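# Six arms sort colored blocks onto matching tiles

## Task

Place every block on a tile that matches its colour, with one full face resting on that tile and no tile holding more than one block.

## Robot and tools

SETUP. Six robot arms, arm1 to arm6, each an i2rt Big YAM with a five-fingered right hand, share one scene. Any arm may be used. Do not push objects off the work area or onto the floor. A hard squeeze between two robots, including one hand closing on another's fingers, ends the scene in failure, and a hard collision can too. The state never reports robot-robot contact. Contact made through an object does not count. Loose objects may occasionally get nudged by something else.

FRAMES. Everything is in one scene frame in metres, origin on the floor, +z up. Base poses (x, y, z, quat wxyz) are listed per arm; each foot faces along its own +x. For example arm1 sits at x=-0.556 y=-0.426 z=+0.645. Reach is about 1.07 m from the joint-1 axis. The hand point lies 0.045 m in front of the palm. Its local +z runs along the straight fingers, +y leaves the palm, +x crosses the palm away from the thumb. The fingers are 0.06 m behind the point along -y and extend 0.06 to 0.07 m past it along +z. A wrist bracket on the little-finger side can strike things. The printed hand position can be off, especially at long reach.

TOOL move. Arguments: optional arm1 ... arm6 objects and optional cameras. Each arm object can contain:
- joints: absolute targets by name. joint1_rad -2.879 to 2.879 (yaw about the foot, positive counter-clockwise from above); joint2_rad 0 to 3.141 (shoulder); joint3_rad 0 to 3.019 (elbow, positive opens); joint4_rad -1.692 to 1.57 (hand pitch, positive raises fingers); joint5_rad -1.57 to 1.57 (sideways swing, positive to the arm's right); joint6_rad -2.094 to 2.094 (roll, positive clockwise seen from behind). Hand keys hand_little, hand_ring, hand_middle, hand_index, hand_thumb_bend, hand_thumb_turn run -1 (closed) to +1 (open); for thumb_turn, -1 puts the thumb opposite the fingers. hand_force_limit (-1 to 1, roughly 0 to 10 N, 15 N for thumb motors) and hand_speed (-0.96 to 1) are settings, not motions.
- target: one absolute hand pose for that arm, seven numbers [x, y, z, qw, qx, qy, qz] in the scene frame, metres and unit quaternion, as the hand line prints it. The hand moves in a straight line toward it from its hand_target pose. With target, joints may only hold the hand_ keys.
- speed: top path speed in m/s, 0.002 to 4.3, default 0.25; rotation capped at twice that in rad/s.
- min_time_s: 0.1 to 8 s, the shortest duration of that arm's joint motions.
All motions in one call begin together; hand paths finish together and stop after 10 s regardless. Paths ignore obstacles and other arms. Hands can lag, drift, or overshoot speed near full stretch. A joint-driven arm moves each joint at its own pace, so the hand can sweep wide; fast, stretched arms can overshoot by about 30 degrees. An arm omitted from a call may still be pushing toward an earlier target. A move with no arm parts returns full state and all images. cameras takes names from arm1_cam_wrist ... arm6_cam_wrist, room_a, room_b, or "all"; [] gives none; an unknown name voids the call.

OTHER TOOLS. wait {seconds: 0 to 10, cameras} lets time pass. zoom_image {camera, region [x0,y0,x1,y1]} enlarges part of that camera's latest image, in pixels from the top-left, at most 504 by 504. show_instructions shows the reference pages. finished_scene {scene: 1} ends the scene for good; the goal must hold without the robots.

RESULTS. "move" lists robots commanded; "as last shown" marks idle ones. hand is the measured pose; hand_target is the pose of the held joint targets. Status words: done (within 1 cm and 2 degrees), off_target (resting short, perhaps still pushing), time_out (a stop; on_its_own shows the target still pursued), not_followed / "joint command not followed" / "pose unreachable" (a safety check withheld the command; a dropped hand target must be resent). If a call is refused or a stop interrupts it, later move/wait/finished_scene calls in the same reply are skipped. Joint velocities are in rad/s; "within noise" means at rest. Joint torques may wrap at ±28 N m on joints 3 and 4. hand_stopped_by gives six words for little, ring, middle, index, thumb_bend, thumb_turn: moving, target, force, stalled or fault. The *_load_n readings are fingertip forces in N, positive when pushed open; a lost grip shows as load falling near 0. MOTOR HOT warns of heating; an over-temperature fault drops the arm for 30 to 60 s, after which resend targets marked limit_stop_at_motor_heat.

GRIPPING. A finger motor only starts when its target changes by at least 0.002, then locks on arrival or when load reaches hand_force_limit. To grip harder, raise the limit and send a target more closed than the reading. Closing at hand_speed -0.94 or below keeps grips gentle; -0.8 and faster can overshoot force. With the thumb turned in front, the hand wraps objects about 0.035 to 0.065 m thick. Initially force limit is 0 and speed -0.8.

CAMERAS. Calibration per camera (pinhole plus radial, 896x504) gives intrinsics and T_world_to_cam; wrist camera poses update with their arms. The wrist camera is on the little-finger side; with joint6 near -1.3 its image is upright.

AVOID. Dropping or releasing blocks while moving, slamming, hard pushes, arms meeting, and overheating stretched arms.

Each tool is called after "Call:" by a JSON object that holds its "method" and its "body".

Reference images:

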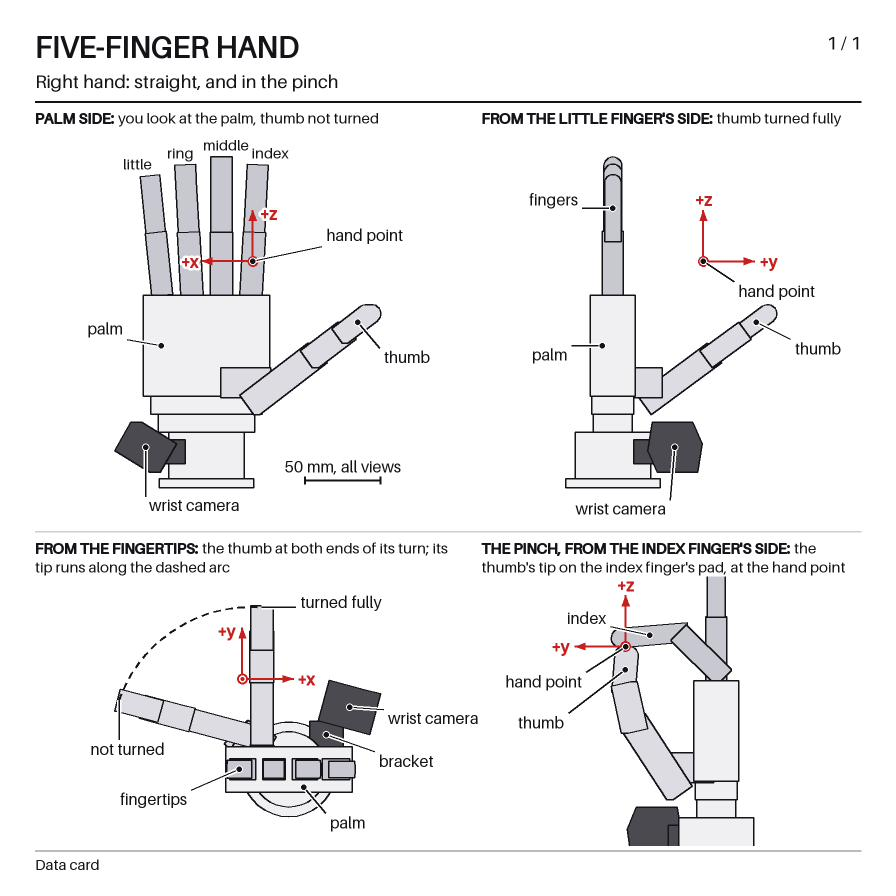

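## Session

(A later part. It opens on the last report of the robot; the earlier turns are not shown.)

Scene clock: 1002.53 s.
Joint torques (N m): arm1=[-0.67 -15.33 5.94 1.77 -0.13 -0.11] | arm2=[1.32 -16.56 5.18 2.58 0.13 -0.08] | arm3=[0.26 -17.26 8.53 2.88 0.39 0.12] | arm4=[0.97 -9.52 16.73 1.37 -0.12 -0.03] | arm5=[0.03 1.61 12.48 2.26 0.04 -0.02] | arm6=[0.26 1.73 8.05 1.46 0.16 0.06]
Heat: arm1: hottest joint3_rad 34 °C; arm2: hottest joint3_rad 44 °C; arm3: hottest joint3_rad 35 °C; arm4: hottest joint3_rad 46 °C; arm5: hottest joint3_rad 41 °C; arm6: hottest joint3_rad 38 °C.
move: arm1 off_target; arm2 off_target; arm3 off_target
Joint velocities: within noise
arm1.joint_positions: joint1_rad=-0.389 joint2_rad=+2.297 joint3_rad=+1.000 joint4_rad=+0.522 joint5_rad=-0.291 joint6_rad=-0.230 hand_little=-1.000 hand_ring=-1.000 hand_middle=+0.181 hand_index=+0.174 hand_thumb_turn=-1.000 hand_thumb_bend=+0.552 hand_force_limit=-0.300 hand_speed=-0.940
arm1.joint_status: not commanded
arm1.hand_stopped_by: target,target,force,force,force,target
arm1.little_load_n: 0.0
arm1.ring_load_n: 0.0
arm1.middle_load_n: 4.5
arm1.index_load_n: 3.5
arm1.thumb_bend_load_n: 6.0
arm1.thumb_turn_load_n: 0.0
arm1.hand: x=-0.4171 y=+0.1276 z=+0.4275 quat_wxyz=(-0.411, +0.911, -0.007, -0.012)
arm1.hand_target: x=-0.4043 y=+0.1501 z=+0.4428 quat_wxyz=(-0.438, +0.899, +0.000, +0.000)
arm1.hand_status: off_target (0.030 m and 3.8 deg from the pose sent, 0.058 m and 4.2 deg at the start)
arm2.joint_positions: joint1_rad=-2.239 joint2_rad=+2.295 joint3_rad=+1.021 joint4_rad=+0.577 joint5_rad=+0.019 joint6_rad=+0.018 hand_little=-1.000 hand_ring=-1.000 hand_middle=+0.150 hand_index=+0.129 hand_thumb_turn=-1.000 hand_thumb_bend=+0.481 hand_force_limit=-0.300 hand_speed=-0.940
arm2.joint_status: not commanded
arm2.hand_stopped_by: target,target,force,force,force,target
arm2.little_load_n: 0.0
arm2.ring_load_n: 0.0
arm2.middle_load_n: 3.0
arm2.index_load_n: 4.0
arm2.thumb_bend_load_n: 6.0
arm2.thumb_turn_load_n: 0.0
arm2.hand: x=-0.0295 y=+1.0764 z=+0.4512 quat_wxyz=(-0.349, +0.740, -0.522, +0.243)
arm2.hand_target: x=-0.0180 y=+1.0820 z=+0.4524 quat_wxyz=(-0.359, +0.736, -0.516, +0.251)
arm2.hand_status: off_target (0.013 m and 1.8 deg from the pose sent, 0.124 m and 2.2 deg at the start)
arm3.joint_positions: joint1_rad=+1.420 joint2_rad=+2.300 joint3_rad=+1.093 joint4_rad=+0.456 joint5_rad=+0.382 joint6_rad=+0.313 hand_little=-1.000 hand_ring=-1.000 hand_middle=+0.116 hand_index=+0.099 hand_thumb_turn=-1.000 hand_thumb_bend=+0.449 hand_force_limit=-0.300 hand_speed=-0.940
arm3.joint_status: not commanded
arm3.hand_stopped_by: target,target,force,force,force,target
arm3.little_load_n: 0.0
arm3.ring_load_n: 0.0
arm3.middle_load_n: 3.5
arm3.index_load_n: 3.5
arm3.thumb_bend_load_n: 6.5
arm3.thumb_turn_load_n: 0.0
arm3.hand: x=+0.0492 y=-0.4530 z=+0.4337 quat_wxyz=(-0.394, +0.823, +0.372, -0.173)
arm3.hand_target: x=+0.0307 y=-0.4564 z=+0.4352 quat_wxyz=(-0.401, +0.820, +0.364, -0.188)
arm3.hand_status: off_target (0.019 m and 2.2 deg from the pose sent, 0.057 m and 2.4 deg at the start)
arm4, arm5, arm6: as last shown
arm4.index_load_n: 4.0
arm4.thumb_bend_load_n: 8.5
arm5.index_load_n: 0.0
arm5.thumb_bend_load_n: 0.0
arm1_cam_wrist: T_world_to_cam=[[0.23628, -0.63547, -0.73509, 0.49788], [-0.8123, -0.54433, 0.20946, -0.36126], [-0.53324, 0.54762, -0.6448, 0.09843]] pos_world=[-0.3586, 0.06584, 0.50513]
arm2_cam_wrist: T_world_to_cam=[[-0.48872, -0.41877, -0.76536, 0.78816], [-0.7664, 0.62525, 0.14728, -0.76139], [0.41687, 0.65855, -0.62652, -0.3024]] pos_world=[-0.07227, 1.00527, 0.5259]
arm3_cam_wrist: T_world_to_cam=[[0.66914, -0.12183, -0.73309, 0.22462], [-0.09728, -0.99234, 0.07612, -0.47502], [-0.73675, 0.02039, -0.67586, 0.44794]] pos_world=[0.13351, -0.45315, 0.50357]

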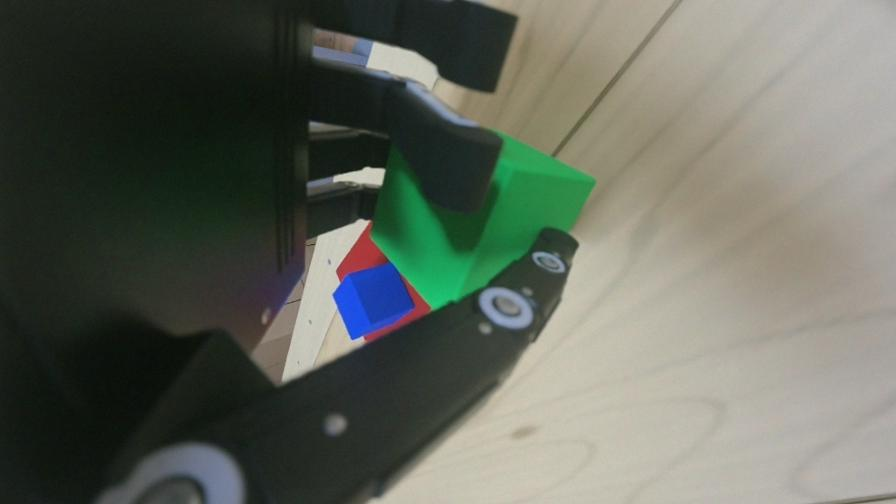

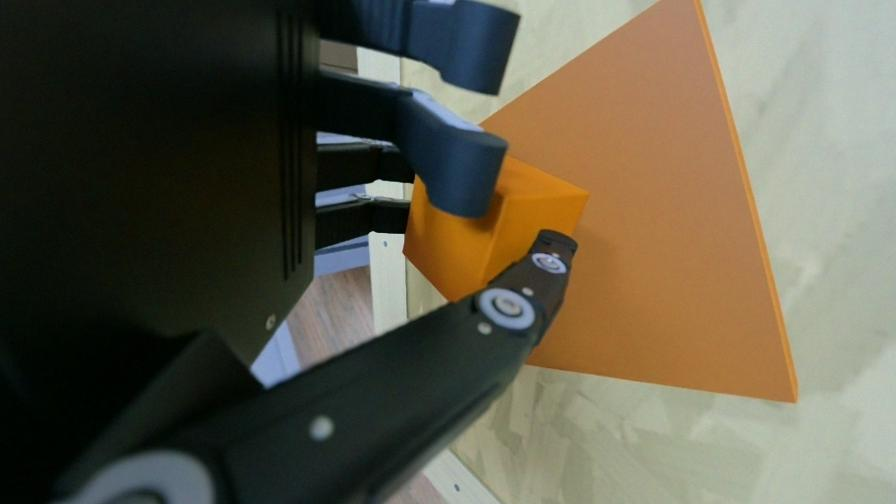

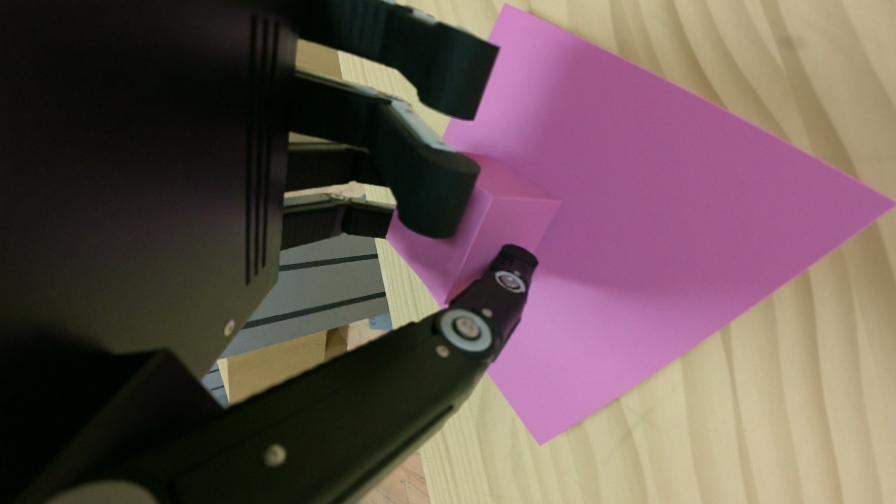

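Call:
{"method": "move", "body": {"arm1": {"target":[-0.404,0.151,0.4345,0.4384,-0.8988,0,0],"speed":0.04}, "arm2": {"target":[-0.0236,1.082,0.440,0.3591,-0.7363,0.5156,-0.2515],"speed":0.04}, "arm3": {"target":[0.031,-0.457,0.4265,0.401,-0.820,-0.364,0.188],"speed":0.04}, "cameras": ["arm1_cam_wrist","arm2_cam_wrist","arm3_cam_wrist"]}}

Call:
{"method": "zoom_image", "body": {"camera": "arm1_cam_wrist", "region": [340, 100, 680, 360]}}

Call:
{"method": "zoom_image", "body": {"camera": "arm2_cam_wrist", "region": [380, 120, 680, 360]}}

Call:
{"method": "zoom_image", "body": {"camera": "arm3_cam_wrist", "region": [360, 120, 660, 360]}}

Scene clock: 1019.03 s.
Joint torques (N m): arm1=[-0.56 -15.5 5.98 1.81 -0.12 -0.12] | arm2=[1.73 -16.38 4.62 2.71 0.24 -0.09] | arm3=[0.03 -16.73 8.27 2.84 0.34 0.17] | arm4=[0.26 -9.82 16.59 1.28 -0.11 0.01] | arm5=[-0.38 2.14 12.53 2.22 0.04 -0.04] | arm6=[0.5 1.73 8.08 1.46 0.15 0.05]
Heat: arm1: hottest joint2_rad 33 °C; arm2: hottest joint3_rad 42 °C; arm3: hottest joint3_rad 35 °C; arm4: hottest joint3_rad 46 °C; arm5: hottest joint3_rad 41 °C; arm6: hottest joint3_rad 38 °C.
move: arm1 off_target; arm2 done; arm3 off_target
Joint velocities: within noise
arm1.joint_positions: joint1_rad=-0.389 joint2_rad=+2.315 joint3_rad=+1.006 joint4_rad=+0.534 joint5_rad=-0.291 joint6_rad=-0.230 hand_little=-1.000 hand_ring=-1.000 hand_middle=+0.181 hand_index=+0.174 hand_thumb_turn=-1.000 hand_thumb_bend=+0.552 hand_force_limit=-0.300 hand_speed=-0.940
arm1.joint_status: not commanded
arm1.hand_stopped_by: target,target,force,force,force,target
arm1.little_load_n: 0.5
arm1.ring_load_n: 0.0
arm1.middle_load_n: 4.0
arm1.index_load_n: 3.0
arm1.thumb_bend_load_n: 6.0
arm1.thumb_turn_load_n: 0.0
arm1.hand: x=-0.4171 y=+0.1278 z=+0.4209 quat_wxyz=(-0.411, +0.911, -0.007, -0.012)
arm1.hand_target: x=-0.4042 y=+0.1501 z=+0.4353 quat_wxyz=(-0.438, +0.899, +0.000, +0.000)
arm1.hand_status: off_target (0.030 m and 3.7 deg from the pose sent, 0.028 m and 3.8 deg at the start)
arm2.joint_positions: joint1_rad=-2.239 joint2_rad=+2.320 joint3_rad=+1.021 joint4_rad=+0.609 joint5_rad=+0.021 joint6_rad=+0.018 hand_little=-1.000 hand_ring=-1.000 hand_middle=+0.150 hand_index=+0.129 hand_thumb_turn=-1.000 hand_thumb_bend=+0.481 hand_force_limit=-0.300 hand_speed=-0.940
arm2.joint_status: not commanded
arm2.hand_stopped_by: target,target,force,force,force,target
arm2.little_load_n: 0.0
arm2.ring_load_n: 0.0
arm2.middle_load_n: 3.0
arm2.index_load_n: 4.0
arm2.thumb_bend_load_n: 6.0
arm2.thumb_turn_load_n: 0.0
arm2.hand: x=-0.0311 y=+1.0754 z=+0.4417 quat_wxyz=(-0.350, +0.738, -0.522, +0.246)
arm2.hand_target: x=-0.0238 y=+1.0820 z=+0.4404 quat_wxyz=(-0.359, +0.736, -0.516, +0.251)
arm2.hand_status: done (0.010 m and 1.4 deg from the pose sent, 0.014 m and 1.8 deg at the start)
arm3.joint_positions: joint1_rad=+1.421 joint2_rad=+2.312 joint3_rad=+1.099 joint4_rad=+0.473 joint5_rad=+0.385 joint6_rad=+0.314 hand_little=-1.000 hand_ring=-1.000 hand_middle=+0.116 hand_index=+0.099 hand_thumb_turn=-1.000 hand_thumb_bend=+0.450 hand_force_limit=-0.300 hand_speed=-0.940
arm3.joint_status: not commanded
arm3.hand_stopped_by: target,target,force,force,force,target
arm3.little_load_n: 0.0
arm3.ring_load_n: 0.0
arm3.middle_load_n: 3.5
arm3.index_load_n: 4.0
arm3.thumb_bend_load_n: 6.5
arm3.thumb_turn_load_n: 0.0
arm3.hand: x=+0.0462 y=-0.4523 z=+0.4314 quat_wxyz=(-0.397, +0.822, +0.369, -0.176)
arm3.hand_target: x=+0.0318 y=-0.4573 z=+0.4270 quat_wxyz=(-0.401, +0.820, +0.364, -0.188)
arm3.hand_status: off_target (0.017 m and 1.5 deg from the pose sent, 0.020 m and 2.2 deg at the start)
arm4, arm5, arm6: as last shown
arm4.middle_load_n: 4.0
arm4.index_load_n: 4.5
arm1_cam_wrist: T_world_to_cam=[[0.23636, -0.63519, -0.7353, 0.49321], [-0.81236, -0.54437, 0.20913, -0.35967], [-0.53311, 0.5479, -0.64467, 0.09408]] pos_world=[-0.3586, 0.06594, 0.49853]
arm2_cam_wrist: T_world_to_cam=[[-0.48451, -0.41715, -0.76892, 0.77965], [-0.76622, 0.62648, 0.14294, -0.75992], [0.42208, 0.65842, -0.62317, -0.3081]] pos_world=[-0.07447, 1.00417, 0.51611]
arm3_cam_wrist: T_world_to_cam=[[0.66056, -0.12039, -0.74105, 0.22953], [-0.09842, -0.99243, 0.0735, -0.47326], [-0.74429, 0.02438, -0.66741, 0.44265]] pos_world=[0.13126, -0.45283, 0.5003]

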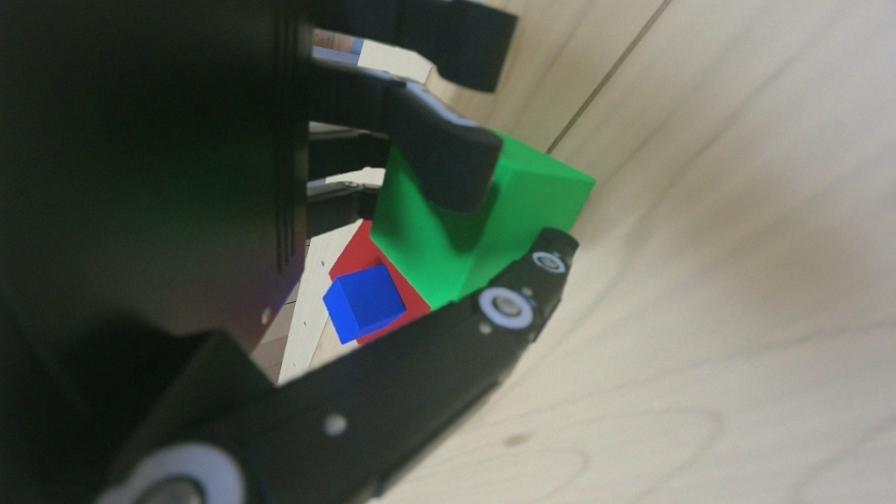

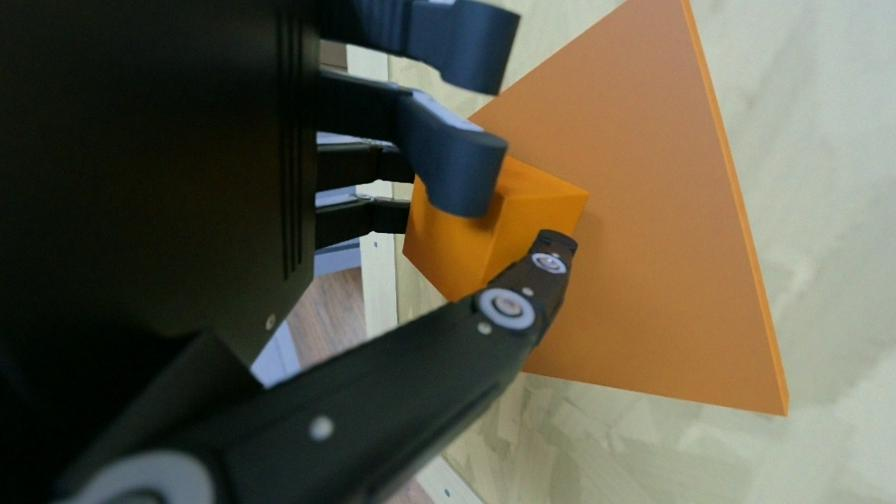

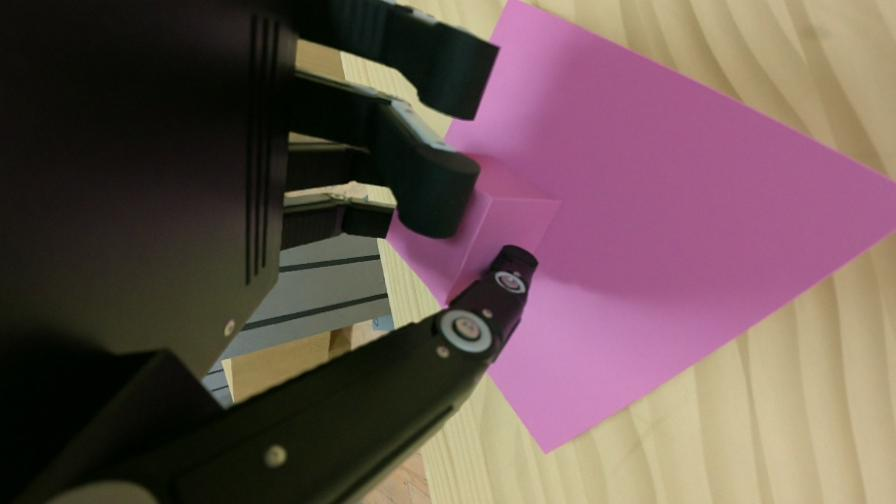

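Scaled by 1.482 from the camera's image (finer frame: 1280x720).

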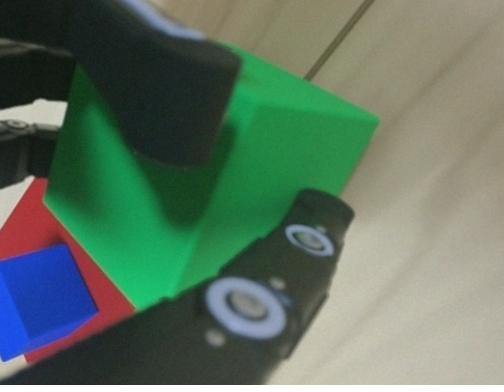

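Scaled by 1.680 from the camera's image (finer frame: 1280x720).

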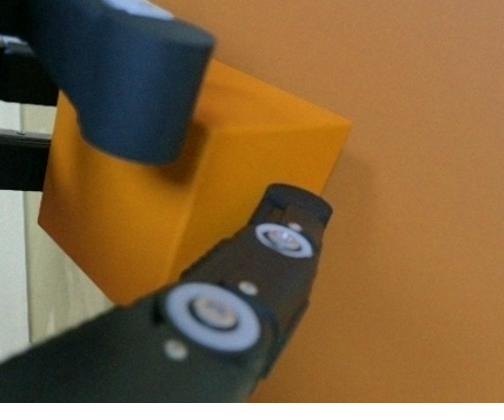

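Scaled by 1.680 from the camera's image (finer frame: 1280x720).

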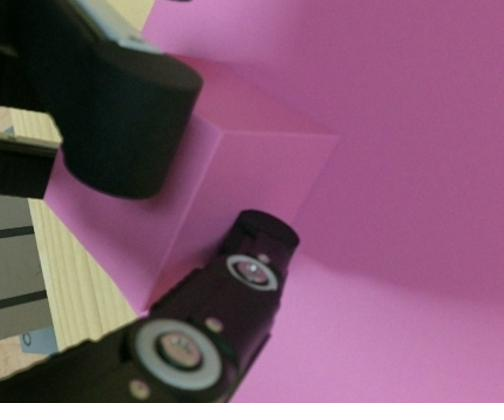

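Call:
{"method": "move", "body": {"arm1": {"target":[-0.404,0.151,0.4305,0.4384,-0.8988,0,0],"speed":0.04}, "arm2": {"target":[-0.0266,1.082,0.434,0.3591,-0.7363,0.5156,-0.2515],"speed":0.04}, "arm3": {"target":[0.034,-0.457,0.4195,0.401,-0.820,-0.364,0.188],"speed":0.04}, "cameras": []}}

Call:
{"method": "wait", "body": {"seconds": 0.5, "cameras": ["arm1_cam_wrist","arm2_cam_wrist","arm3_cam_wrist"]}}

Scene clock: 1033.33 s.
Joint torques (N m): arm1=[-0.5 -14.86 5.78 1.78 -0.11 -0.12] | arm2=[1.2 -16.44 4.52 2.51 0.15 -0.11] | arm3=[-0.21 -15.74 7.99 2.62 0.29 0.15] | arm4=[0.85 -8.94 16.65 1.39 -0.14 0.01] | arm5=[0.03 1.61 12.62 2.28 0.03 -0.02] | arm6=[0.38 2.02 7.97 1.47 0.14 0.07]
Heat: arm1: hottest joint2_rad 34 °C; arm2: hottest joint3_rad 41 °C; arm3: hottest joint2_rad 34 °C; arm4: hottest joint3_rad 47 °C; arm5: hottest joint3_rad 41 °C; arm6: hottest joint3_rad 38 °C.
move: arm1 off_target; arm2 done; arm3 off_target
Joint velocities: within noise
arm1.joint_positions: joint1_rad=-0.389 joint2_rad=+2.323 joint3_rad=+1.011 joint4_rad=+0.542 joint5_rad=-0.292 joint6_rad=-0.230 hand_little=-1.000 hand_ring=-1.000 hand_middle=+0.181 hand_index=+0.174 hand_thumb_turn=-1.000 hand_thumb_bend=+0.552 hand_force_limit=-0.300 hand_speed=-0.940
arm1.joint_status: not commanded
arm1.hand_stopped_by: target,target,force,force,force,target
arm1.little_load_n: 0.0
arm1.ring_load_n: 0.0
arm1.middle_load_n: 4.5
arm1.index_load_n: 3.5
arm1.thumb_bend_load_n: 6.0
arm1.thumb_turn_load_n: 0.0
arm1.hand: x=-0.4165 y=+0.1295 z=+0.4189 quat_wxyz=(-0.414, +0.910, -0.006, -0.011)
arm1.hand_target: x=-0.4042 y=+0.1502 z=+0.4313 quat_wxyz=(-0.438, +0.899, +0.000, +0.000)
arm1.hand_status: off_target (0.027 m and 3.5 deg from the pose sent, 0.028 m and 3.7 deg at the start)
arm2.joint_positions: joint1_rad=-2.239 joint2_rad=+2.333 joint3_rad=+1.021 joint4_rad=+0.625 joint5_rad=+0.022 joint6_rad=+0.018 hand_little=-1.000 hand_ring=-1.000 hand_middle=+0.150 hand_index=+0.129 hand_thumb_turn=-1.000 hand_thumb_bend=+0.481 hand_force_limit=-0.300 hand_speed=-0.940
arm2.joint_status: not commanded
arm2.hand_stopped_by: target,target,force,force,force,target
arm2.little_load_n: 0.0
arm2.ring_load_n: 0.0
arm2.middle_load_n: 3.0
arm2.index_load_n: 4.0
arm2.thumb_bend_load_n: 6.0
arm2.thumb_turn_load_n: 0.0
arm2.hand: x=-0.0321 y=+1.0748 z=+0.4369 quat_wxyz=(-0.351, +0.738, -0.521, +0.247)
arm2.hand_target: x=-0.0268 y=+1.0821 z=+0.4343 quat_wxyz=(-0.359, +0.736, -0.516, +0.251)
arm2.hand_status: done (0.010 m and 1.2 deg from the pose sent, 0.011 m and 1.4 deg at the start)
arm3.joint_positions: joint1_rad=+1.421 joint2_rad=+2.319 joint3_rad=+1.099 joint4_rad=+0.495 joint5_rad=+0.385 joint6_rad=+0.314 hand_little=-1.000 hand_ring=-1.000 hand_middle=+0.116 hand_index=+0.099 hand_thumb_turn=-1.000 hand_thumb_bend=+0.450 hand_force_limit=-0.300 hand_speed=-0.940
arm3.joint_status: not commanded
arm3.hand_stopped_by: target,target,force,force,force,target
arm3.little_load_n: 0.0
arm3.ring_load_n: 0.0
arm3.middle_load_n: 3.0
arm3.index_load_n: 3.5
arm3.thumb_bend_load_n: 6.5
arm3.thumb_turn_load_n: 0.0
arm3.hand: x=+0.0440 y=-0.4518 z=+0.4308 quat_wxyz=(-0.401, +0.820, +0.366, -0.182)
arm3.hand_target: x=+0.0348 y=-0.4573 z=+0.4198 quat_wxyz=(-0.401, +0.820, +0.364, -0.188)
arm3.hand_status: off_target (0.016 m and 0.8 deg from the pose sent, 0.018 m and 1.5 deg at the start)
arm4, arm5, arm6: as last shown
arm4.middle_load_n: 3.5

Scene clock: 1033.83 s.
Joint torques (N m): arm1=[-0.56 -15.09 5.76 1.78 -0.1 -0.12] | arm2=[1.44 -15.79 4.29 2.45 0.18 -0.07] | arm3=[0.38 -16.26 8.09 2.71 0.29 0.14] | arm4=[0.56 -9.64 16.8 1.18 -0.12 0.02] | arm5=[0.03 2.02 12.55 2.29 0.04 0.01] | arm6=[0.32 1.96 8.06 1.43 0.14 0.08]
Heat: arm1: hottest joint2_rad 34 °C; arm2: hottest joint3_rad 41 °C; arm3: hottest joint2_rad 34 °C; arm4: hottest joint3_rad 47 °C; arm5: hottest joint3_rad 41 °C; arm6: hottest joint3_rad 38 °C.
Joint velocities: within noise
arm1.joint_positions: joint1_rad=-0.389 joint2_rad=+2.323 joint3_rad=+1.011 joint4_rad=+0.542 joint5_rad=-0.292 joint6_rad=-0.230 hand_little=-1.000 hand_ring=-1.000 hand_middle=+0.181 hand_index=+0.174 hand_thumb_turn=-1.000 hand_thumb_bend=+0.552 hand_force_limit=-0.300 hand_speed=-0.940
arm1.joint_status: not commanded
arm1.hand_stopped_by: target,target,force,force,force,target
arm1.little_load_n: 0.0
arm1.ring_load_n: 0.0
arm1.middle_load_n: 4.5
arm1.index_load_n: 3.0
arm1.thumb_bend_load_n: 6.0
arm1.thumb_turn_load_n: 0.5
arm1.hand: x=-0.4165 y=+0.1295 z=+0.4189 quat_wxyz=(-0.414, +0.910, -0.006, -0.011)
arm1.hand_target: x=-0.4042 y=+0.1502 z=+0.4313 quat_wxyz=(-0.438, +0.899, +0.000, +0.000)
arm1.hand_status: off_target (0.027 m and 3.5 deg from the pose sent, 0.028 m and 3.7 deg at the start)
arm2.joint_positions: joint1_rad=-2.239 joint2_rad=+2.333 joint3_rad=+1.021 joint4_rad=+0.625 joint5_rad=+0.022 joint6_rad=+0.018 hand_little=-1.000 hand_ring=-1.000 hand_middle=+0.150 hand_index=+0.129 hand_thumb_turn=-1.000 hand_thumb_bend=+0.481 hand_force_limit=-0.300 hand_speed=-0.940
arm2.joint_status: not commanded
arm2.hand_stopped_by: target,target,force,force,force,target
arm2.little_load_n: 0.0
arm2.ring_load_n: 0.0
arm2.middle_load_n: 3.0
arm2.index_load_n: 4.0
arm2.thumb_bend_load_n: 6.0
arm2.thumb_turn_load_n: 0.0
arm2.hand: x=-0.0321 y=+1.0748 z=+0.4369 quat_wxyz=(-0.351, +0.738, -0.521, +0.247)
arm2.hand_target: x=-0.0268 y=+1.0821 z=+0.4343 quat_wxyz=(-0.359, +0.736, -0.516, +0.251)
arm2.hand_status: done (0.010 m and 1.2 deg from the pose sent, 0.011 m and 1.4 deg at the start)
arm3.joint_positions: joint1_rad=+1.421 joint2_rad=+2.319 joint3_rad=+1.099 joint4_rad=+0.495 joint5_rad=+0.385 joint6_rad=+0.314 hand_little=-1.000 hand_ring=-1.000 hand_middle=+0.116 hand_index=+0.099 hand_thumb_turn=-1.000 hand_thumb_bend=+0.450 hand_force_limit=-0.300 hand_speed=-0.940
arm3.joint_status: not commanded
arm3.hand_stopped_by: target,target,force,force,force,target
arm3.little_load_n: 0.0
arm3.ring_load_n: 0.0
arm3.middle_load_n: 3.0
arm3.index_load_n: 3.5
arm3.thumb_bend_load_n: 6.5
arm3.thumb_turn_load_n: 0.0
arm3.hand: x=+0.0440 y=-0.4518 z=+0.4308 quat_wxyz=(-0.401, +0.820, +0.366, -0.182)
arm3.hand_target: x=+0.0348 y=-0.4573 z=+0.4198 quat_wxyz=(-0.401, +0.820, +0.364, -0.188)
arm3.hand_status: off_target (0.016 m and 0.8 deg from the pose sent, 0.018 m and 1.5 deg at the start)
arm4.joint_positions: joint1_rad=+1.158 joint2_rad=+1.217 joint3_rad=+1.143 joint4_rad=-0.732 joint5_rad=-0.150 joint6_rad=-0.106 hand_little=-1.000 hand_ring=-1.000 hand_middle=+0.191 hand_index=+0.179 hand_thumb_turn=-1.000 hand_thumb_bend=+0.542 hand_force_limit=-0.300 hand_speed=-0.940
arm4.joint_status: not commanded
arm4.hand_stopped_by: target,target,force,force,force,target
arm4.little_load_n: 0.0
arm4.ring_load_n: 0.0
arm4.middle_load_n: 3.5
arm4.index_load_n: 4.0
arm4.thumb_bend_load_n: 8.0
arm4.thumb_turn_load_n: 0.0
arm4.hand: x=-1.3142 y=-0.9642 z=+0.9127 quat_wxyz=(-0.217, +0.492, -0.786, +0.304)
arm4.hand_target: x=-1.3038 y=-0.9670 z=+0.9492 quat_wxyz=(-0.229, +0.495, -0.769, +0.333)
arm4.hand_status: not commanded
arm5.joint_positions: joint1_rad=-0.712 joint2_rad=+0.621 joint3_rad=+1.356 joint4_rad=-1.120 joint5_rad=-0.001 joint6_rad=-0.044 hand_little=-1.000 hand_ring=-1.000 hand_middle=+0.550 hand_index=+0.550 hand_thumb_turn=-1.000 hand_thumb_bend=+1.000 hand_force_limit=+0.000 hand_speed=+0.200
arm5.joint_status: not commanded
arm5.hand_stopped_by: target,target,target,target,target,target
arm5.little_load_n: 0.0
arm5.ring_load_n: 0.0
arm5.middle_load_n: 0.0
arm5.index_load_n: 0.0
arm5.thumb_bend_load_n: 0.0
arm5.thumb_turn_load_n: 0.5
arm5.hand: x=+0.4603 y=+1.2222 z=+1.1253 quat_wxyz=(+0.000, +0.050, -0.830, +0.555)
arm5.hand_target: x=+0.4628 y=+1.2234 z=+1.1490 quat_wxyz=(+0.000, +0.059, -0.814, +0.579)
arm5.hand_status: not commanded
arm6.joint_positions: joint1_rad=-0.575 joint2_rad=+0.633 joint3_rad=+1.451 joint4_rad=-1.393 joint5_rad=+0.289 joint6_rad=-0.969 hand_little=+1.000 hand_ring=+1.000 hand_middle=+1.000 hand_index=+1.000 hand_thumb_turn=+1.000 hand_thumb_bend=+1.000 hand_force_limit=+0.000 hand_speed=-0.800
arm6.joint_status: not commanded
arm6.hand_stopped_by: target,target,target,target,target,target
arm6.little_load_n: 0.0
arm6.ring_load_n: 0.0
arm6.middle_load_n: 0.0
arm6.index_load_n: 0.0
arm6.thumb_bend_load_n: 0.0
arm6.thumb_turn_load_n: 0.0
arm6.hand: x=+1.9912 y=-0.4232 z=+1.1129 quat_wxyz=(-0.237, +0.868, +0.084, +0.428)
arm6.hand_target: x=+1.9904 y=-0.4241 z=+1.1190 quat_wxyz=(-0.242, +0.865, +0.083, +0.432)
arm6.hand_status: not commanded
wait: 0.50 s; at rest by 0.27 s
arm1_cam_wrist: T_world_to_cam=[[0.23765, -0.63155, -0.73802, 0.49386], [-0.81232, -0.54581, 0.2055, -0.35611], [-0.5326, 0.55067, -0.64273, 0.09114]] pos_world=[-0.3581, 0.06734, 0.49623]
arm2_cam_wrist: T_world_to_cam=[[-0.48235, -0.41639, -0.77069, 0.77524], [-0.76632, 0.6268, 0.14096, -0.75915], [0.42438, 0.65858, -0.62143, -0.31115]] pos_world=[-0.07577, 1.00356, 0.51112]
arm3_cam_wrist: T_world_to_cam=[[0.64976, -0.11787, -0.75095, 0.2365], [-0.09749, -0.99267, 0.07145, -0.47214], [-0.75386, 0.02678, -0.65649, 0.43736]] pos_world=[0.13001, -0.45252, 0.49845]

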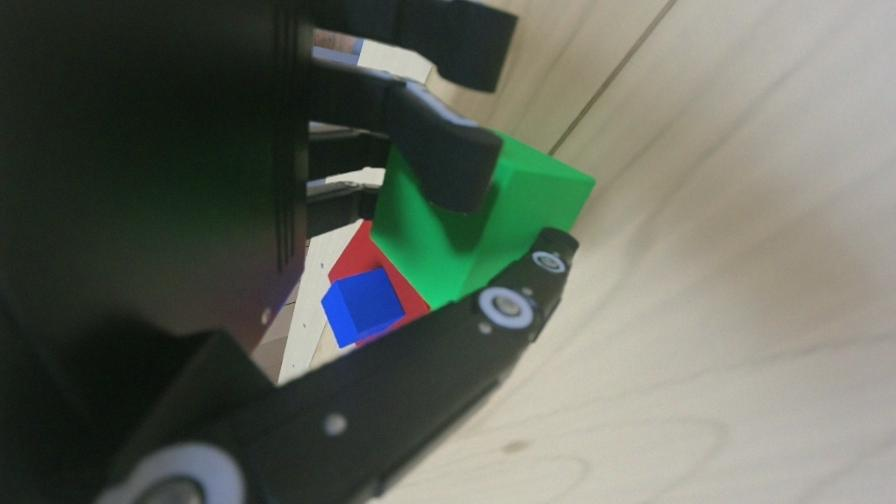

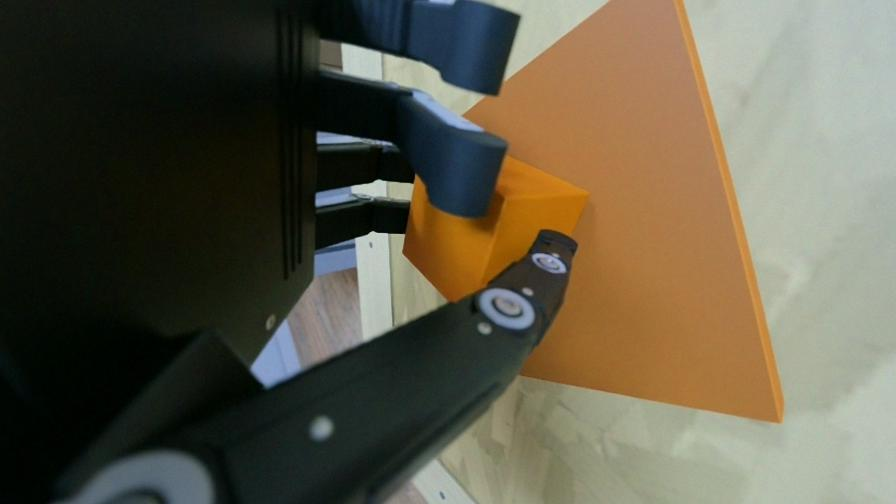

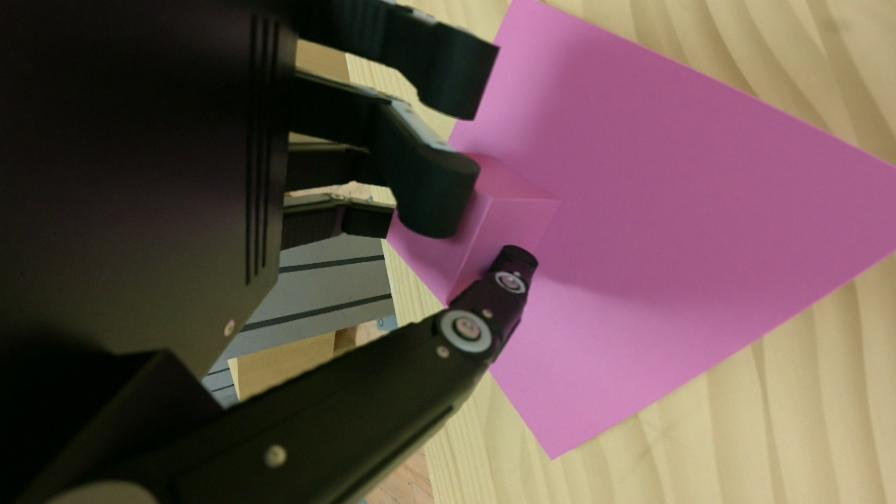

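Call:
{"method": "move", "body": {"arm1": {"joints":{"hand_speed":-0.8,"hand_thumb_bend":1.0,"hand_index":0.55,"hand_middle":0.55}}, "arm2": {"joints":{"hand_speed":-0.8,"hand_thumb_bend":1.0,"hand_index":0.55,"hand_middle":0.55}}, "arm3": {"joints":{"hand_speed":-0.8,"hand_thumb_bend":1.0,"hand_index":0.55,"hand_middle":0.55}}, "cameras": ["arm1_cam_wrist","arm2_cam_wrist","arm3_cam_wrist"]}}

Scene clock: 1055.90 s.
Joint torques (N m): arm1=[-0.44 -15.15 5.53 1.62 -0.07 -0.11] | arm2=[1.67 -15.74 4.38 2.43 0.23 -0.08] | arm3=[-0.09 -17.03 7.82 2.54 0.23 0.12] | arm4=[0.67 -9.64 16.76 1.32 -0.12 -0.02] | arm5=[-0.26 2.02 12.59 2.22 0.05 -0.02] | arm6=[1.08 1.79 8.16 1.5 0.11 0.05]
Heat: arm1: hottest joint2_rad 35 °C; arm2: hottest joint3_rad 39 °C; arm3: hottest joint2_rad 34 °C; arm4: hottest joint3_rad 47 °C; arm5: hottest joint3_rad 41 °C; arm6: hottest joint3_rad 38 °C.
move: arm1 done; arm2 done; arm3 done
Joint velocities: within noise
arm1.joint_positions: joint1_rad=-0.389 joint2_rad=+2.323 joint3_rad=+1.015 joint4_rad=+0.547 joint5_rad=-0.292 joint6_rad=-0.230 hand_little=-1.000 hand_ring=-1.000 hand_middle=+0.550 hand_index=+0.550 hand_thumb_turn=-1.000 hand_thumb_bend=+1.000 hand_force_limit=-0.300 hand_speed=-0.800
arm1.joint_status: all done
arm1.hand_stopped_by: target,target,target,target,target,target
arm1.little_load_n: 0.0
arm1.ring_load_n: 0.0
arm1.middle_load_n: 0.0
arm1.index_load_n: 0.0
arm1.thumb_bend_load_n: 0.0
arm1.thumb_turn_load_n: 0.5
arm1.hand: x=-0.4154 y=+0.1327 z=+0.4206 quat_wxyz=(-0.417, +0.909, -0.005, -0.010)
arm1.hand_target: x=-0.4042 y=+0.1502 z=+0.4314 quat_wxyz=(-0.438, +0.899, +0.000, +0.000)
arm1.hand_status: not commanded
arm2.joint_positions: joint1_rad=-2.239 joint2_rad=+2.333 joint3_rad=+1.021 joint4_rad=+0.628 joint5_rad=+0.022 joint6_rad=+0.018 hand_little=-1.000 hand_ring=-1.000 hand_middle=+0.550 hand_index=+0.550 hand_thumb_turn=-1.000 hand_thumb_bend=+1.000 hand_force_limit=-0.300 hand_speed=-0.800
arm2.joint_status: all done
arm2.hand_stopped_by: target,target,target,target,target,target
arm2.little_load_n: 0.0
arm2.ring_load_n: 0.0
arm2.middle_load_n: 0.0
arm2.index_load_n: 0.0
arm2.thumb_bend_load_n: -0.5
arm2.thumb_turn_load_n: 0.0
arm2.hand: x=-0.0316 y=+1.0750 z=+0.4374 quat_wxyz=(-0.352, +0.737, -0.521, +0.247)
arm2.hand_target: x=-0.0268 y=+1.0820 z=+0.4343 quat_wxyz=(-0.359, +0.736, -0.516, +0.251)
arm2.hand_status: not commanded
arm3.joint_positions: joint1_rad=+1.422 joint2_rad=+2.329 joint3_rad=+1.099 joint4_rad=+0.497 joint5_rad=+0.385 joint6_rad=+0.315 hand_little=-1.000 hand_ring=-1.000 hand_middle=+0.550 hand_index=+0.550 hand_thumb_turn=-1.000 hand_thumb_bend=+1.000 hand_force_limit=-0.300 hand_speed=-0.800
arm3.joint_status: all done
arm3.hand_stopped_by: target,target,target,target,target,target
arm3.little_load_n: 0.0
arm3.ring_load_n: 0.0
arm3.middle_load_n: 0.0
arm3.index_load_n: 0.0
arm3.thumb_bend_load_n: 0.0
arm3.thumb_turn_load_n: 0.0
arm3.hand: x=+0.0468 y=-0.4531 z=+0.4248 quat_wxyz=(-0.399, +0.821, +0.368, -0.179)
arm3.hand_target: x=+0.0348 y=-0.4573 z=+0.4199 quat_wxyz=(-0.401, +0.820, +0.364, -0.188)
arm3.hand_status: not commanded
arm4, arm5, arm6: as last shown
arm5.thumb_turn_load_n: 0.0
arm1_cam_wrist: T_world_to_cam=[[0.24005, -0.62534, -0.74251, 0.49885], [-0.8127, -0.54779, 0.1986, -0.35085], [-0.53093, 0.55577, -0.63972, 0.08982]] pos_world=[-0.3572, 0.06984, 0.49754]
arm2_cam_wrist: T_world_to_cam=[[-0.48048, -0.41567, -0.77224, 0.77592], [-0.76648, 0.62695, 0.13943, -0.75833], [0.4262, 0.6589, -0.61984, -0.3122]] pos_world=[-0.07537, 1.00366, 0.51142]
arm3_cam_wrist: T_world_to_cam=[[0.65565, -0.11916, -0.74561, 0.22692], [-0.09786, -0.99255, 0.07257, -0.47319], [-0.7487, 0.02538, -0.66242, 0.43732]] pos_world=[0.13234, -0.45373, 0.49323]

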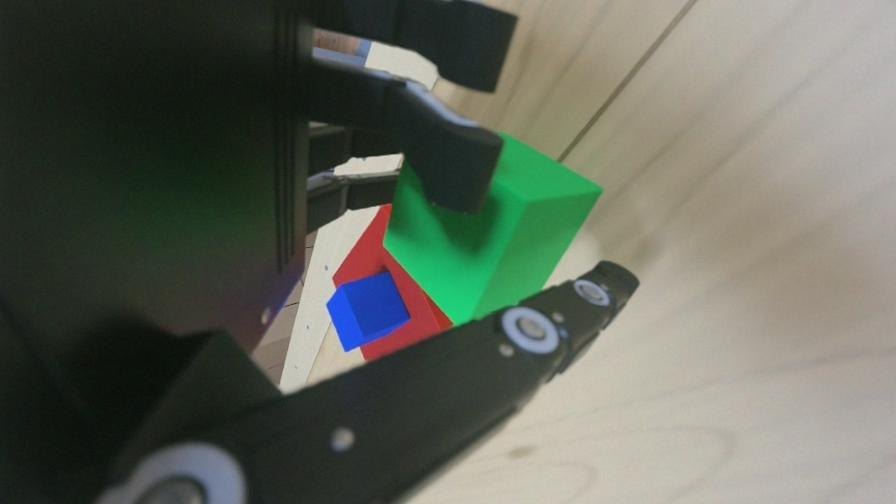

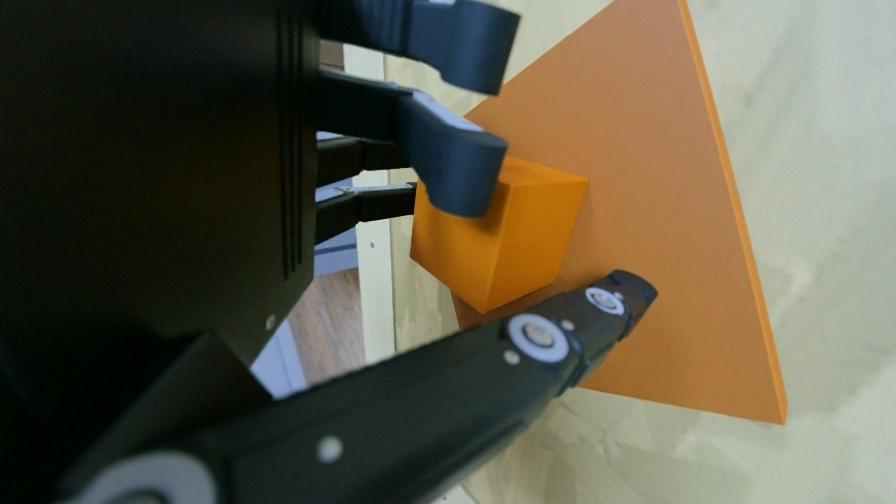

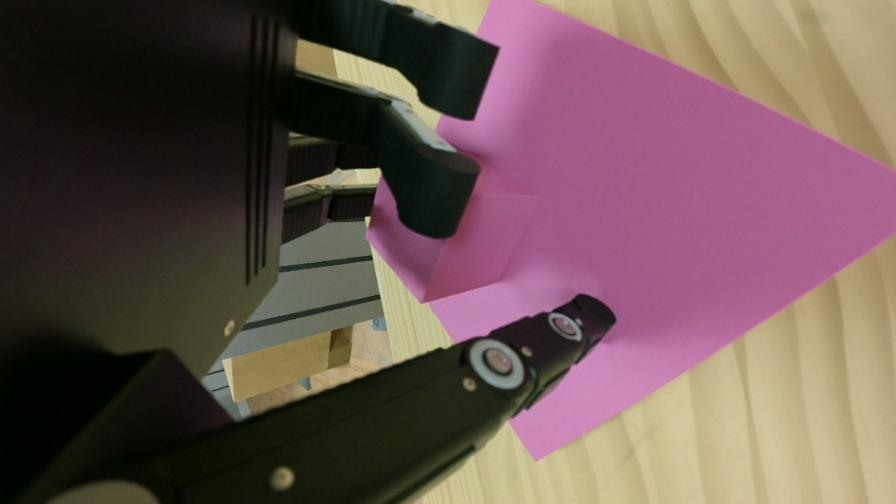

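Call:
{"method": "move", "body": {"arm1": {"target":[-0.404,0.151,0.60,0.4384,-0.8988,0,0],"speed":0.2}, "arm2": {"target":[-0.0268,1.082,0.60,0.3591,-0.7363,0.5156,-0.2515],"speed":0.2}, "arm3": {"target":[0.035,-0.457,0.60,0.401,-0.820,-0.364,0.188],"speed":0.2}}}

Call:
{"method": "move", "body": {"arm1": {"joints":{"joint1_rad":1.59},"min_time_s":5}, "arm2": {"joints":{"joint2_rad":1.2,"joint3_rad":1.2,"joint4_rad":-0.738},"min_time_s":2.5}, "arm3": {"joints":{"joint2_rad":0.8,"joint3_rad":1.4,"joint4_rad":-1.2,"joint1_rad":0.8},"min_time_s":3}}}

Call:
{"method": "move", "body": {"arm2": {"joints":{"joint1_rad":2.19},"min_time_s":7}, "cameras": ["arm1_cam_wrist","arm2_cam_wrist","room_a","room_b"]}}

Scene clock: 1091.30 s.
Joint torques (N m): arm1=[-0.5 -14.56 6.12 0.47 -0.07 -0.11] | arm2=[1.38 -14.74 4.78 1.02 0.3 -0.09] | arm3=[0.44 -18.67 7.47 1.95 0.32 0.15] | arm4=[0.79 -9.47 16.68 1.37 -0.12 -0.02] | arm5=[-0.09 2.02 12.59 2.26 0.03 -0.01] | arm6=[0.32 1.9 7.95 1.47 0.14 0.13]
Heat: arm1: hottest joint2_rad 35 °C; arm2: hottest joint3_rad 38 °C; arm3: hottest joint2_rad 35 °C; arm4: hottest joint3_rad 47 °C; arm5: hottest joint3_rad 41 °C; arm6: hottest joint3_rad 38 °C.
move: arm1 done; arm2 off_target; arm3 done
Joint velocities: within noise
arm1.joint_positions: joint1_rad=-0.389 joint2_rad=+1.914 joint3_rad=+0.985 joint4_rad=+0.214 joint5_rad=-0.293 joint6_rad=-0.230 hand_little=-1.000 hand_ring=-1.000 hand_middle=+0.550 hand_index=+0.550 hand_thumb_turn=-1.000 hand_thumb_bend=+1.000 hand_force_limit=-0.300 hand_speed=-0.800
arm1.joint_status: not commanded
arm1.hand_stopped_by: target,target,target,target,target,target
arm1.little_load_n: 0.0
arm1.ring_load_n: 0.0
arm1.middle_load_n: 0.0
arm1.index_load_n: 0.0
arm1.thumb_bend_load_n: 0.0
arm1.thumb_turn_load_n: 0.0
arm1.hand: x=-0.4082 y=+0.1517 z=+0.5942 quat_wxyz=(-0.437, +0.900, -0.002, -0.003)
arm1.hand_target: x=-0.4041 y=+0.1510 z=+0.5999 quat_wxyz=(-0.438, +0.899, +0.000, +0.000)
arm1.hand_status: done (0.007 m and 0.4 deg from the pose sent, 0.181 m and 3.0 deg at the start)
arm2.joint_positions: joint1_rad=-2.239 joint2_rad=+1.919 joint3_rad=+0.967 joint4_rad=+0.314 joint5_rad=+0.023 joint6_rad=+0.018 hand_little=-1.000 hand_ring=-1.000 hand_middle=+0.550 hand_index=+0.550 hand_thumb_turn=-1.000 hand_thumb_bend=+1.000 hand_force_limit=-0.300 hand_speed=-0.800
arm2.joint_status: not commanded
arm2.hand_stopped_by: target,target,target,target,target,target
arm2.little_load_n: 0.0
arm2.ring_load_n: 0.0
arm2.middle_load_n: 0.0
arm2.index_load_n: 0.0
arm2.thumb_bend_load_n: 0.0
arm2.thumb_turn_load_n: 0.0
arm2.hand: x=-0.0167 y=+1.0802 z=+0.6097 quat_wxyz=(-0.370, +0.728, -0.515, +0.259)
arm2.hand_target: x=-0.0270 y=+1.0818 z=+0.6000 quat_wxyz=(-0.359, +0.736, -0.516, +0.251)
arm2.hand_status: off_target (0.014 m and 1.8 deg from the pose sent, 0.163 m and 1.1 deg at the start)
arm3.joint_positions: joint1_rad=+1.422 joint2_rad=+1.939 joint3_rad=+1.076 joint4_rad=+0.150 joint5_rad=+0.385 joint6_rad=+0.315 hand_little=-1.000 hand_ring=-1.000 hand_middle=+0.550 hand_index=+0.550 hand_thumb_turn=-1.000 hand_thumb_bend=+1.000 hand_force_limit=-0.300 hand_speed=-0.800
arm3.joint_status: not commanded
arm3.hand_stopped_by: target,target,target,target,target,target
arm3.little_load_n: 0.0
arm3.ring_load_n: 0.0
arm3.middle_load_n: 0.0
arm3.index_load_n: 0.0
arm3.thumb_bend_load_n: 0.0
arm3.thumb_turn_load_n: 0.0
arm3.hand: x=+0.0335 y=-0.4489 z=+0.5988 quat_wxyz=(-0.405, +0.818, +0.364, -0.186)
arm3.hand_target: x=+0.0350 y=-0.4570 z=+0.5999 quat_wxyz=(-0.401, +0.820, +0.364, -0.188)
arm3.hand_status: done (0.008 m and 0.5 deg from the pose sent, 0.176 m and 1.2 deg at the start)
arm4, arm5, arm6: as last shown
arm4.middle_load_n: 4.0
arm4.thumb_bend_load_n: 8.5
arm4.thumb_turn_load_n: 0.5
arm5.little_load_n: -0.5
arm5.thumb_bend_load_n: 0.5
pictures: none

Scene clock: 1096.77 s.
Joint torques (N m): arm1=[-0.32 -14.62 6.01 0.44 0 -0.12] | arm2=[1.32 -9.11 12.42 0.83 0.2 -0.05] | arm3=[-1.67 -1.14 14.65 1.91 0.27 0.12] | arm4=[0.85 -9.23 16.72 1.35 -0.12 -0.01] | arm5=[-0.56 2.2 12.51 2.22 0.04 -0.01] | arm6=[0.62 1.49 8.09 1.55 0.15 0.08]
Heat: arm1: hottest joint2_rad 35 °C; arm2: hottest joint3_rad 39 °C; arm3: hottest joint2_rad 35 °C; arm4: hottest joint3_rad 48 °C; arm5: hottest joint3_rad 41 °C; arm6: hottest joint3_rad 38 °C.
move: arm1 done; arm2 done; arm3 done
Joint velocities: within noise
arm1.joint_positions: joint1_rad=+1.592 joint2_rad=+1.914 joint3_rad=+0.985 joint4_rad=+0.214 joint5_rad=-0.295 joint6_rad=-0.230 hand_little=-1.000 hand_ring=-1.000 hand_middle=+0.550 hand_index=+0.550 hand_thumb_turn=-1.000 hand_thumb_bend=+1.000 hand_force_limit=-0.300 hand_speed=-0.800
arm1.joint_status: all done
arm1.hand_stopped_by: target,target,target,target,target,target
arm1.little_load_n: 0.0
arm1.ring_load_n: 0.0
arm1.middle_load_n: 0.0
arm1.index_load_n: 0.0
arm1.thumb_bend_load_n: 0.0
arm1.thumb_turn_load_n: 0.0
arm1.hand: x=-1.1444 y=-0.5200 z=+0.5817 quat_wxyz=(-0.232, +0.496, +0.756, -0.358)
arm1.hand_target: x=-1.1452 y=-0.5187 z=+0.5873 quat_wxyz=(-0.235, +0.493, +0.757, -0.358)
arm1.hand_status: not commanded
arm2.joint_positions: joint1_rad=-2.239 joint2_rad=+1.195 joint3_rad=+1.159 joint4_rad=-0.723 joint5_rad=+0.023 joint6_rad=+0.018 hand_little=-1.000 hand_ring=-1.000 hand_middle=+0.550 hand_index=+0.550 hand_thumb_turn=-1.000 hand_thumb_bend=+1.000 hand_force_limit=-0.300 hand_speed=-0.800
arm2.joint_status: all done
arm2.hand_stopped_by: target,target,target,target,target,target
arm2.little_load_n: 0.0
arm2.ring_load_n: 0.0
arm2.middle_load_n: 0.0
arm2.index_load_n: 0.0
arm2.thumb_bend_load_n: 0.0
arm2.thumb_turn_load_n: 0.0
arm2.hand: x=-0.1436 y=+1.0301 z=+0.9305 quat_wxyz=(-0.324, +0.750, -0.530, +0.229)
arm2.hand_target: x=-0.1389 y=+1.0363 z=+0.9482 quat_wxyz=(-0.332, +0.749, -0.524, +0.234)
arm2.hand_status: not commanded
arm3.joint_positions: joint1_rad=+0.812 joint2_rad=+0.797 joint3_rad=+1.356 joint4_rad=-1.193 joint5_rad=+0.386 joint6_rad=+0.315 hand_little=-1.000 hand_ring=-1.000 hand_middle=+0.550 hand_index=+0.550 hand_thumb_turn=-1.000 hand_thumb_bend=+1.000 hand_force_limit=-0.300 hand_speed=-0.800
arm3.joint_status: all done
arm3.hand_stopped_by: target,target,target,target,target,target
arm3.little_load_n: 0.0
arm3.ring_load_n: 0.0
arm3.middle_load_n: 0.0
arm3.index_load_n: 0.0
arm3.thumb_bend_load_n: 0.0
arm3.thumb_turn_load_n: 0.0
arm3.hand: x=+0.4667 y=-0.3662 z=+1.0918 quat_wxyz=(-0.468, +0.876, +0.092, -0.075)
arm3.hand_target: x=+0.4701 y=-0.3645 z=+1.1127 quat_wxyz=(-0.480, +0.870, +0.075, -0.084)
arm3.hand_status: not commanded
arm4, arm5, arm6: as last shown
arm4.little_load_n: 0.5
arm4.ring_load_n: -0.5
arm4.middle_load_n: 3.5
arm5.little_load_n: 0.0
arm5.thumb_bend_load_n: 0.0
pictures: none

Scene clock: 1104.20 s.
Joint torques (N m): arm1=[-0.38 -14.45 6.05 0.47 0.01 -0.11] | arm2=[1.14 -9.41 12.51 0.85 0.1 -0.04] | arm3=[-1.96 -1.03 14.68 2.13 0.27 0.18] | arm4=[0.32 -9.52 16.8 1.31 -0.11 0.01] | arm5=[0.03 1.44 12.56 2.14 0.03 -0.02] | arm6=[0.32 1.73 7.98 1.43 0.13 0.08]
Heat: arm1: hottest joint2_rad 35 °C; arm2: hottest joint3_rad 41 °C; arm3: hottest joint3_rad 35 °C; arm4: hottest joint3_rad 48 °C; arm5: hottest joint3_rad 41 °C; arm6: hottest joint3_rad 38 °C.
move: arm2 done
Joint velocities: within noise
arm1, arm3, arm4, arm5, arm6: as last shown
arm1.index_load_n: -0.5
arm2.joint_positions: joint1_rad=+2.181 joint2_rad=+1.195 joint3_rad=+1.159 joint4_rad=-0.723 joint5_rad=+0.025 joint6_rad=+0.018 hand_little=-1.000 hand_ring=-1.000 hand_middle=+0.550 hand_index=+0.550 hand_thumb_turn=-1.000 hand_thumb_bend=+1.000 hand_force_limit=-0.300 hand_speed=-0.800
arm2.joint_status: all done
arm2.hand_stopped_by: target,target,target,target,target,target
arm2.little_load_n: 0.0
arm2.ring_load_n: 0.0
arm2.middle_load_n: 0.0
arm2.index_load_n: 0.0
arm2.thumb_bend_load_n: 0.0
arm2.thumb_turn_load_n: 0.0
arm2.hand: x=-0.5197 y=+0.3524 z=+0.9271 quat_wxyz=(+0.008, -0.022, +0.919, -0.393)
arm2.hand_target: x=-0.5151 y=+0.3460 z=+0.9449 quat_wxyz=(+0.010, -0.026, +0.915, -0.403)
arm2.hand_status: not commanded
arm4.little_load_n: 0.0
arm4.ring_load_n: 0.0
arm4.thumb_bend_load_n: 8.0
arm4.thumb_turn_load_n: 0.0
arm6.index_load_n: -0.5
arm1_cam_wrist: T_world_to_cam=[[0.4571, 0.4769, -0.75075, 1.21176], [0.83218, -0.52724, 0.17176, 0.57582], [-0.31392, -0.70327, -0.63786, -0.23887]] pos_world=[-1.10807, -0.44228, 0.65847]
arm2_cam_wrist: T_world_to_cam=[[-0.26415, 0.64136, -0.72034, 0.31107], [0.82371, 0.53853, 0.17743, 0.07455], [0.50173, -0.54648, -0.67054, 1.18657]] pos_world=[-0.57458, 0.40879, 1.00649]

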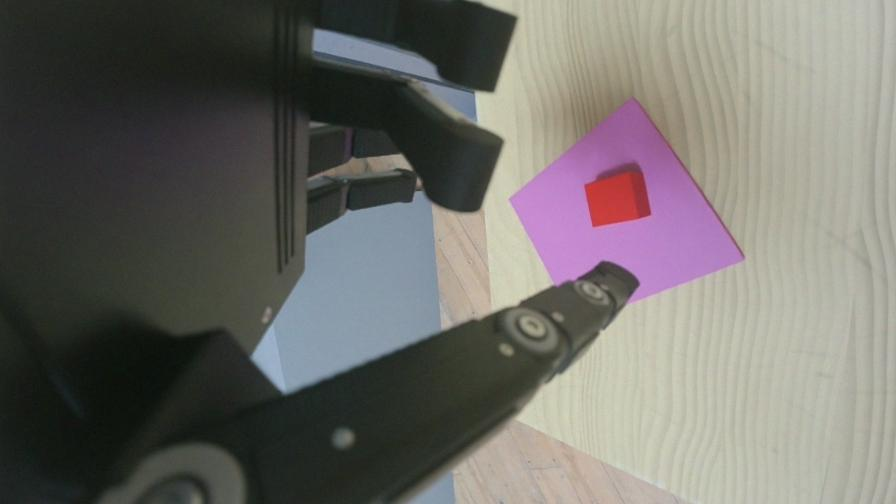

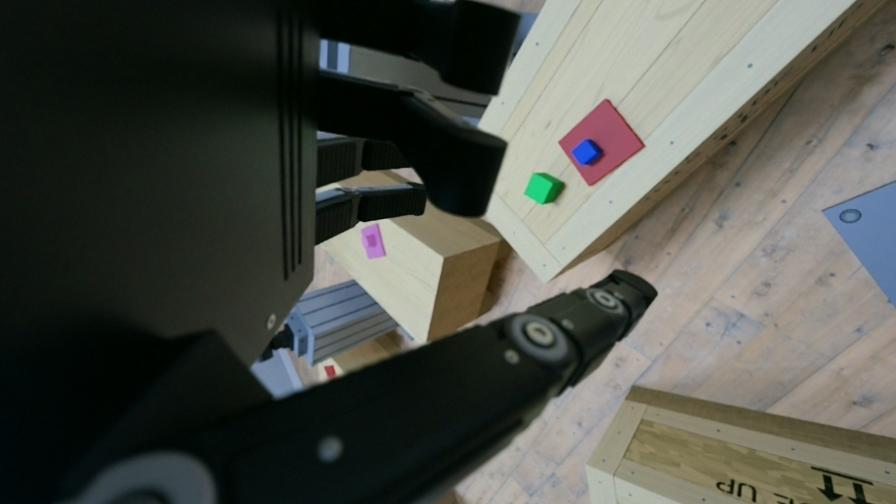

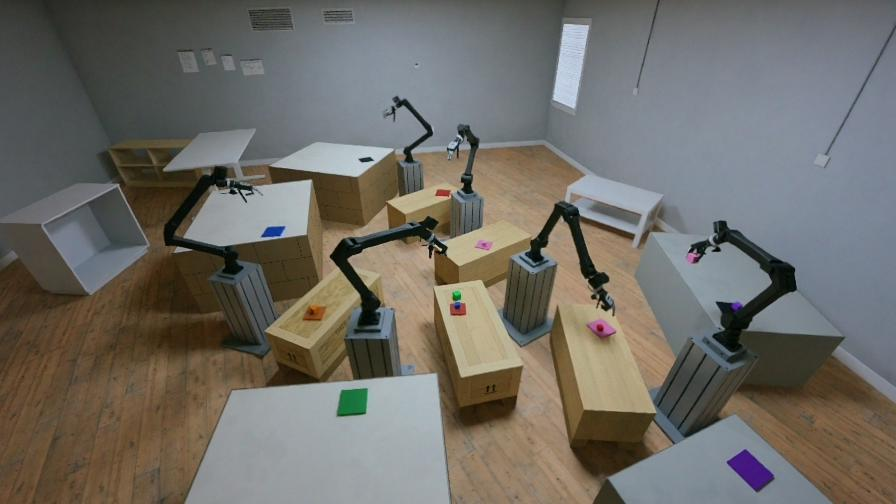

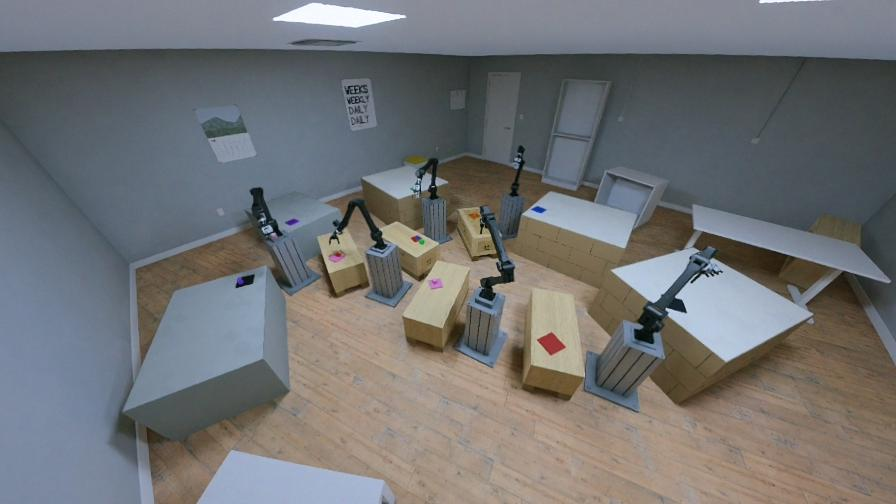

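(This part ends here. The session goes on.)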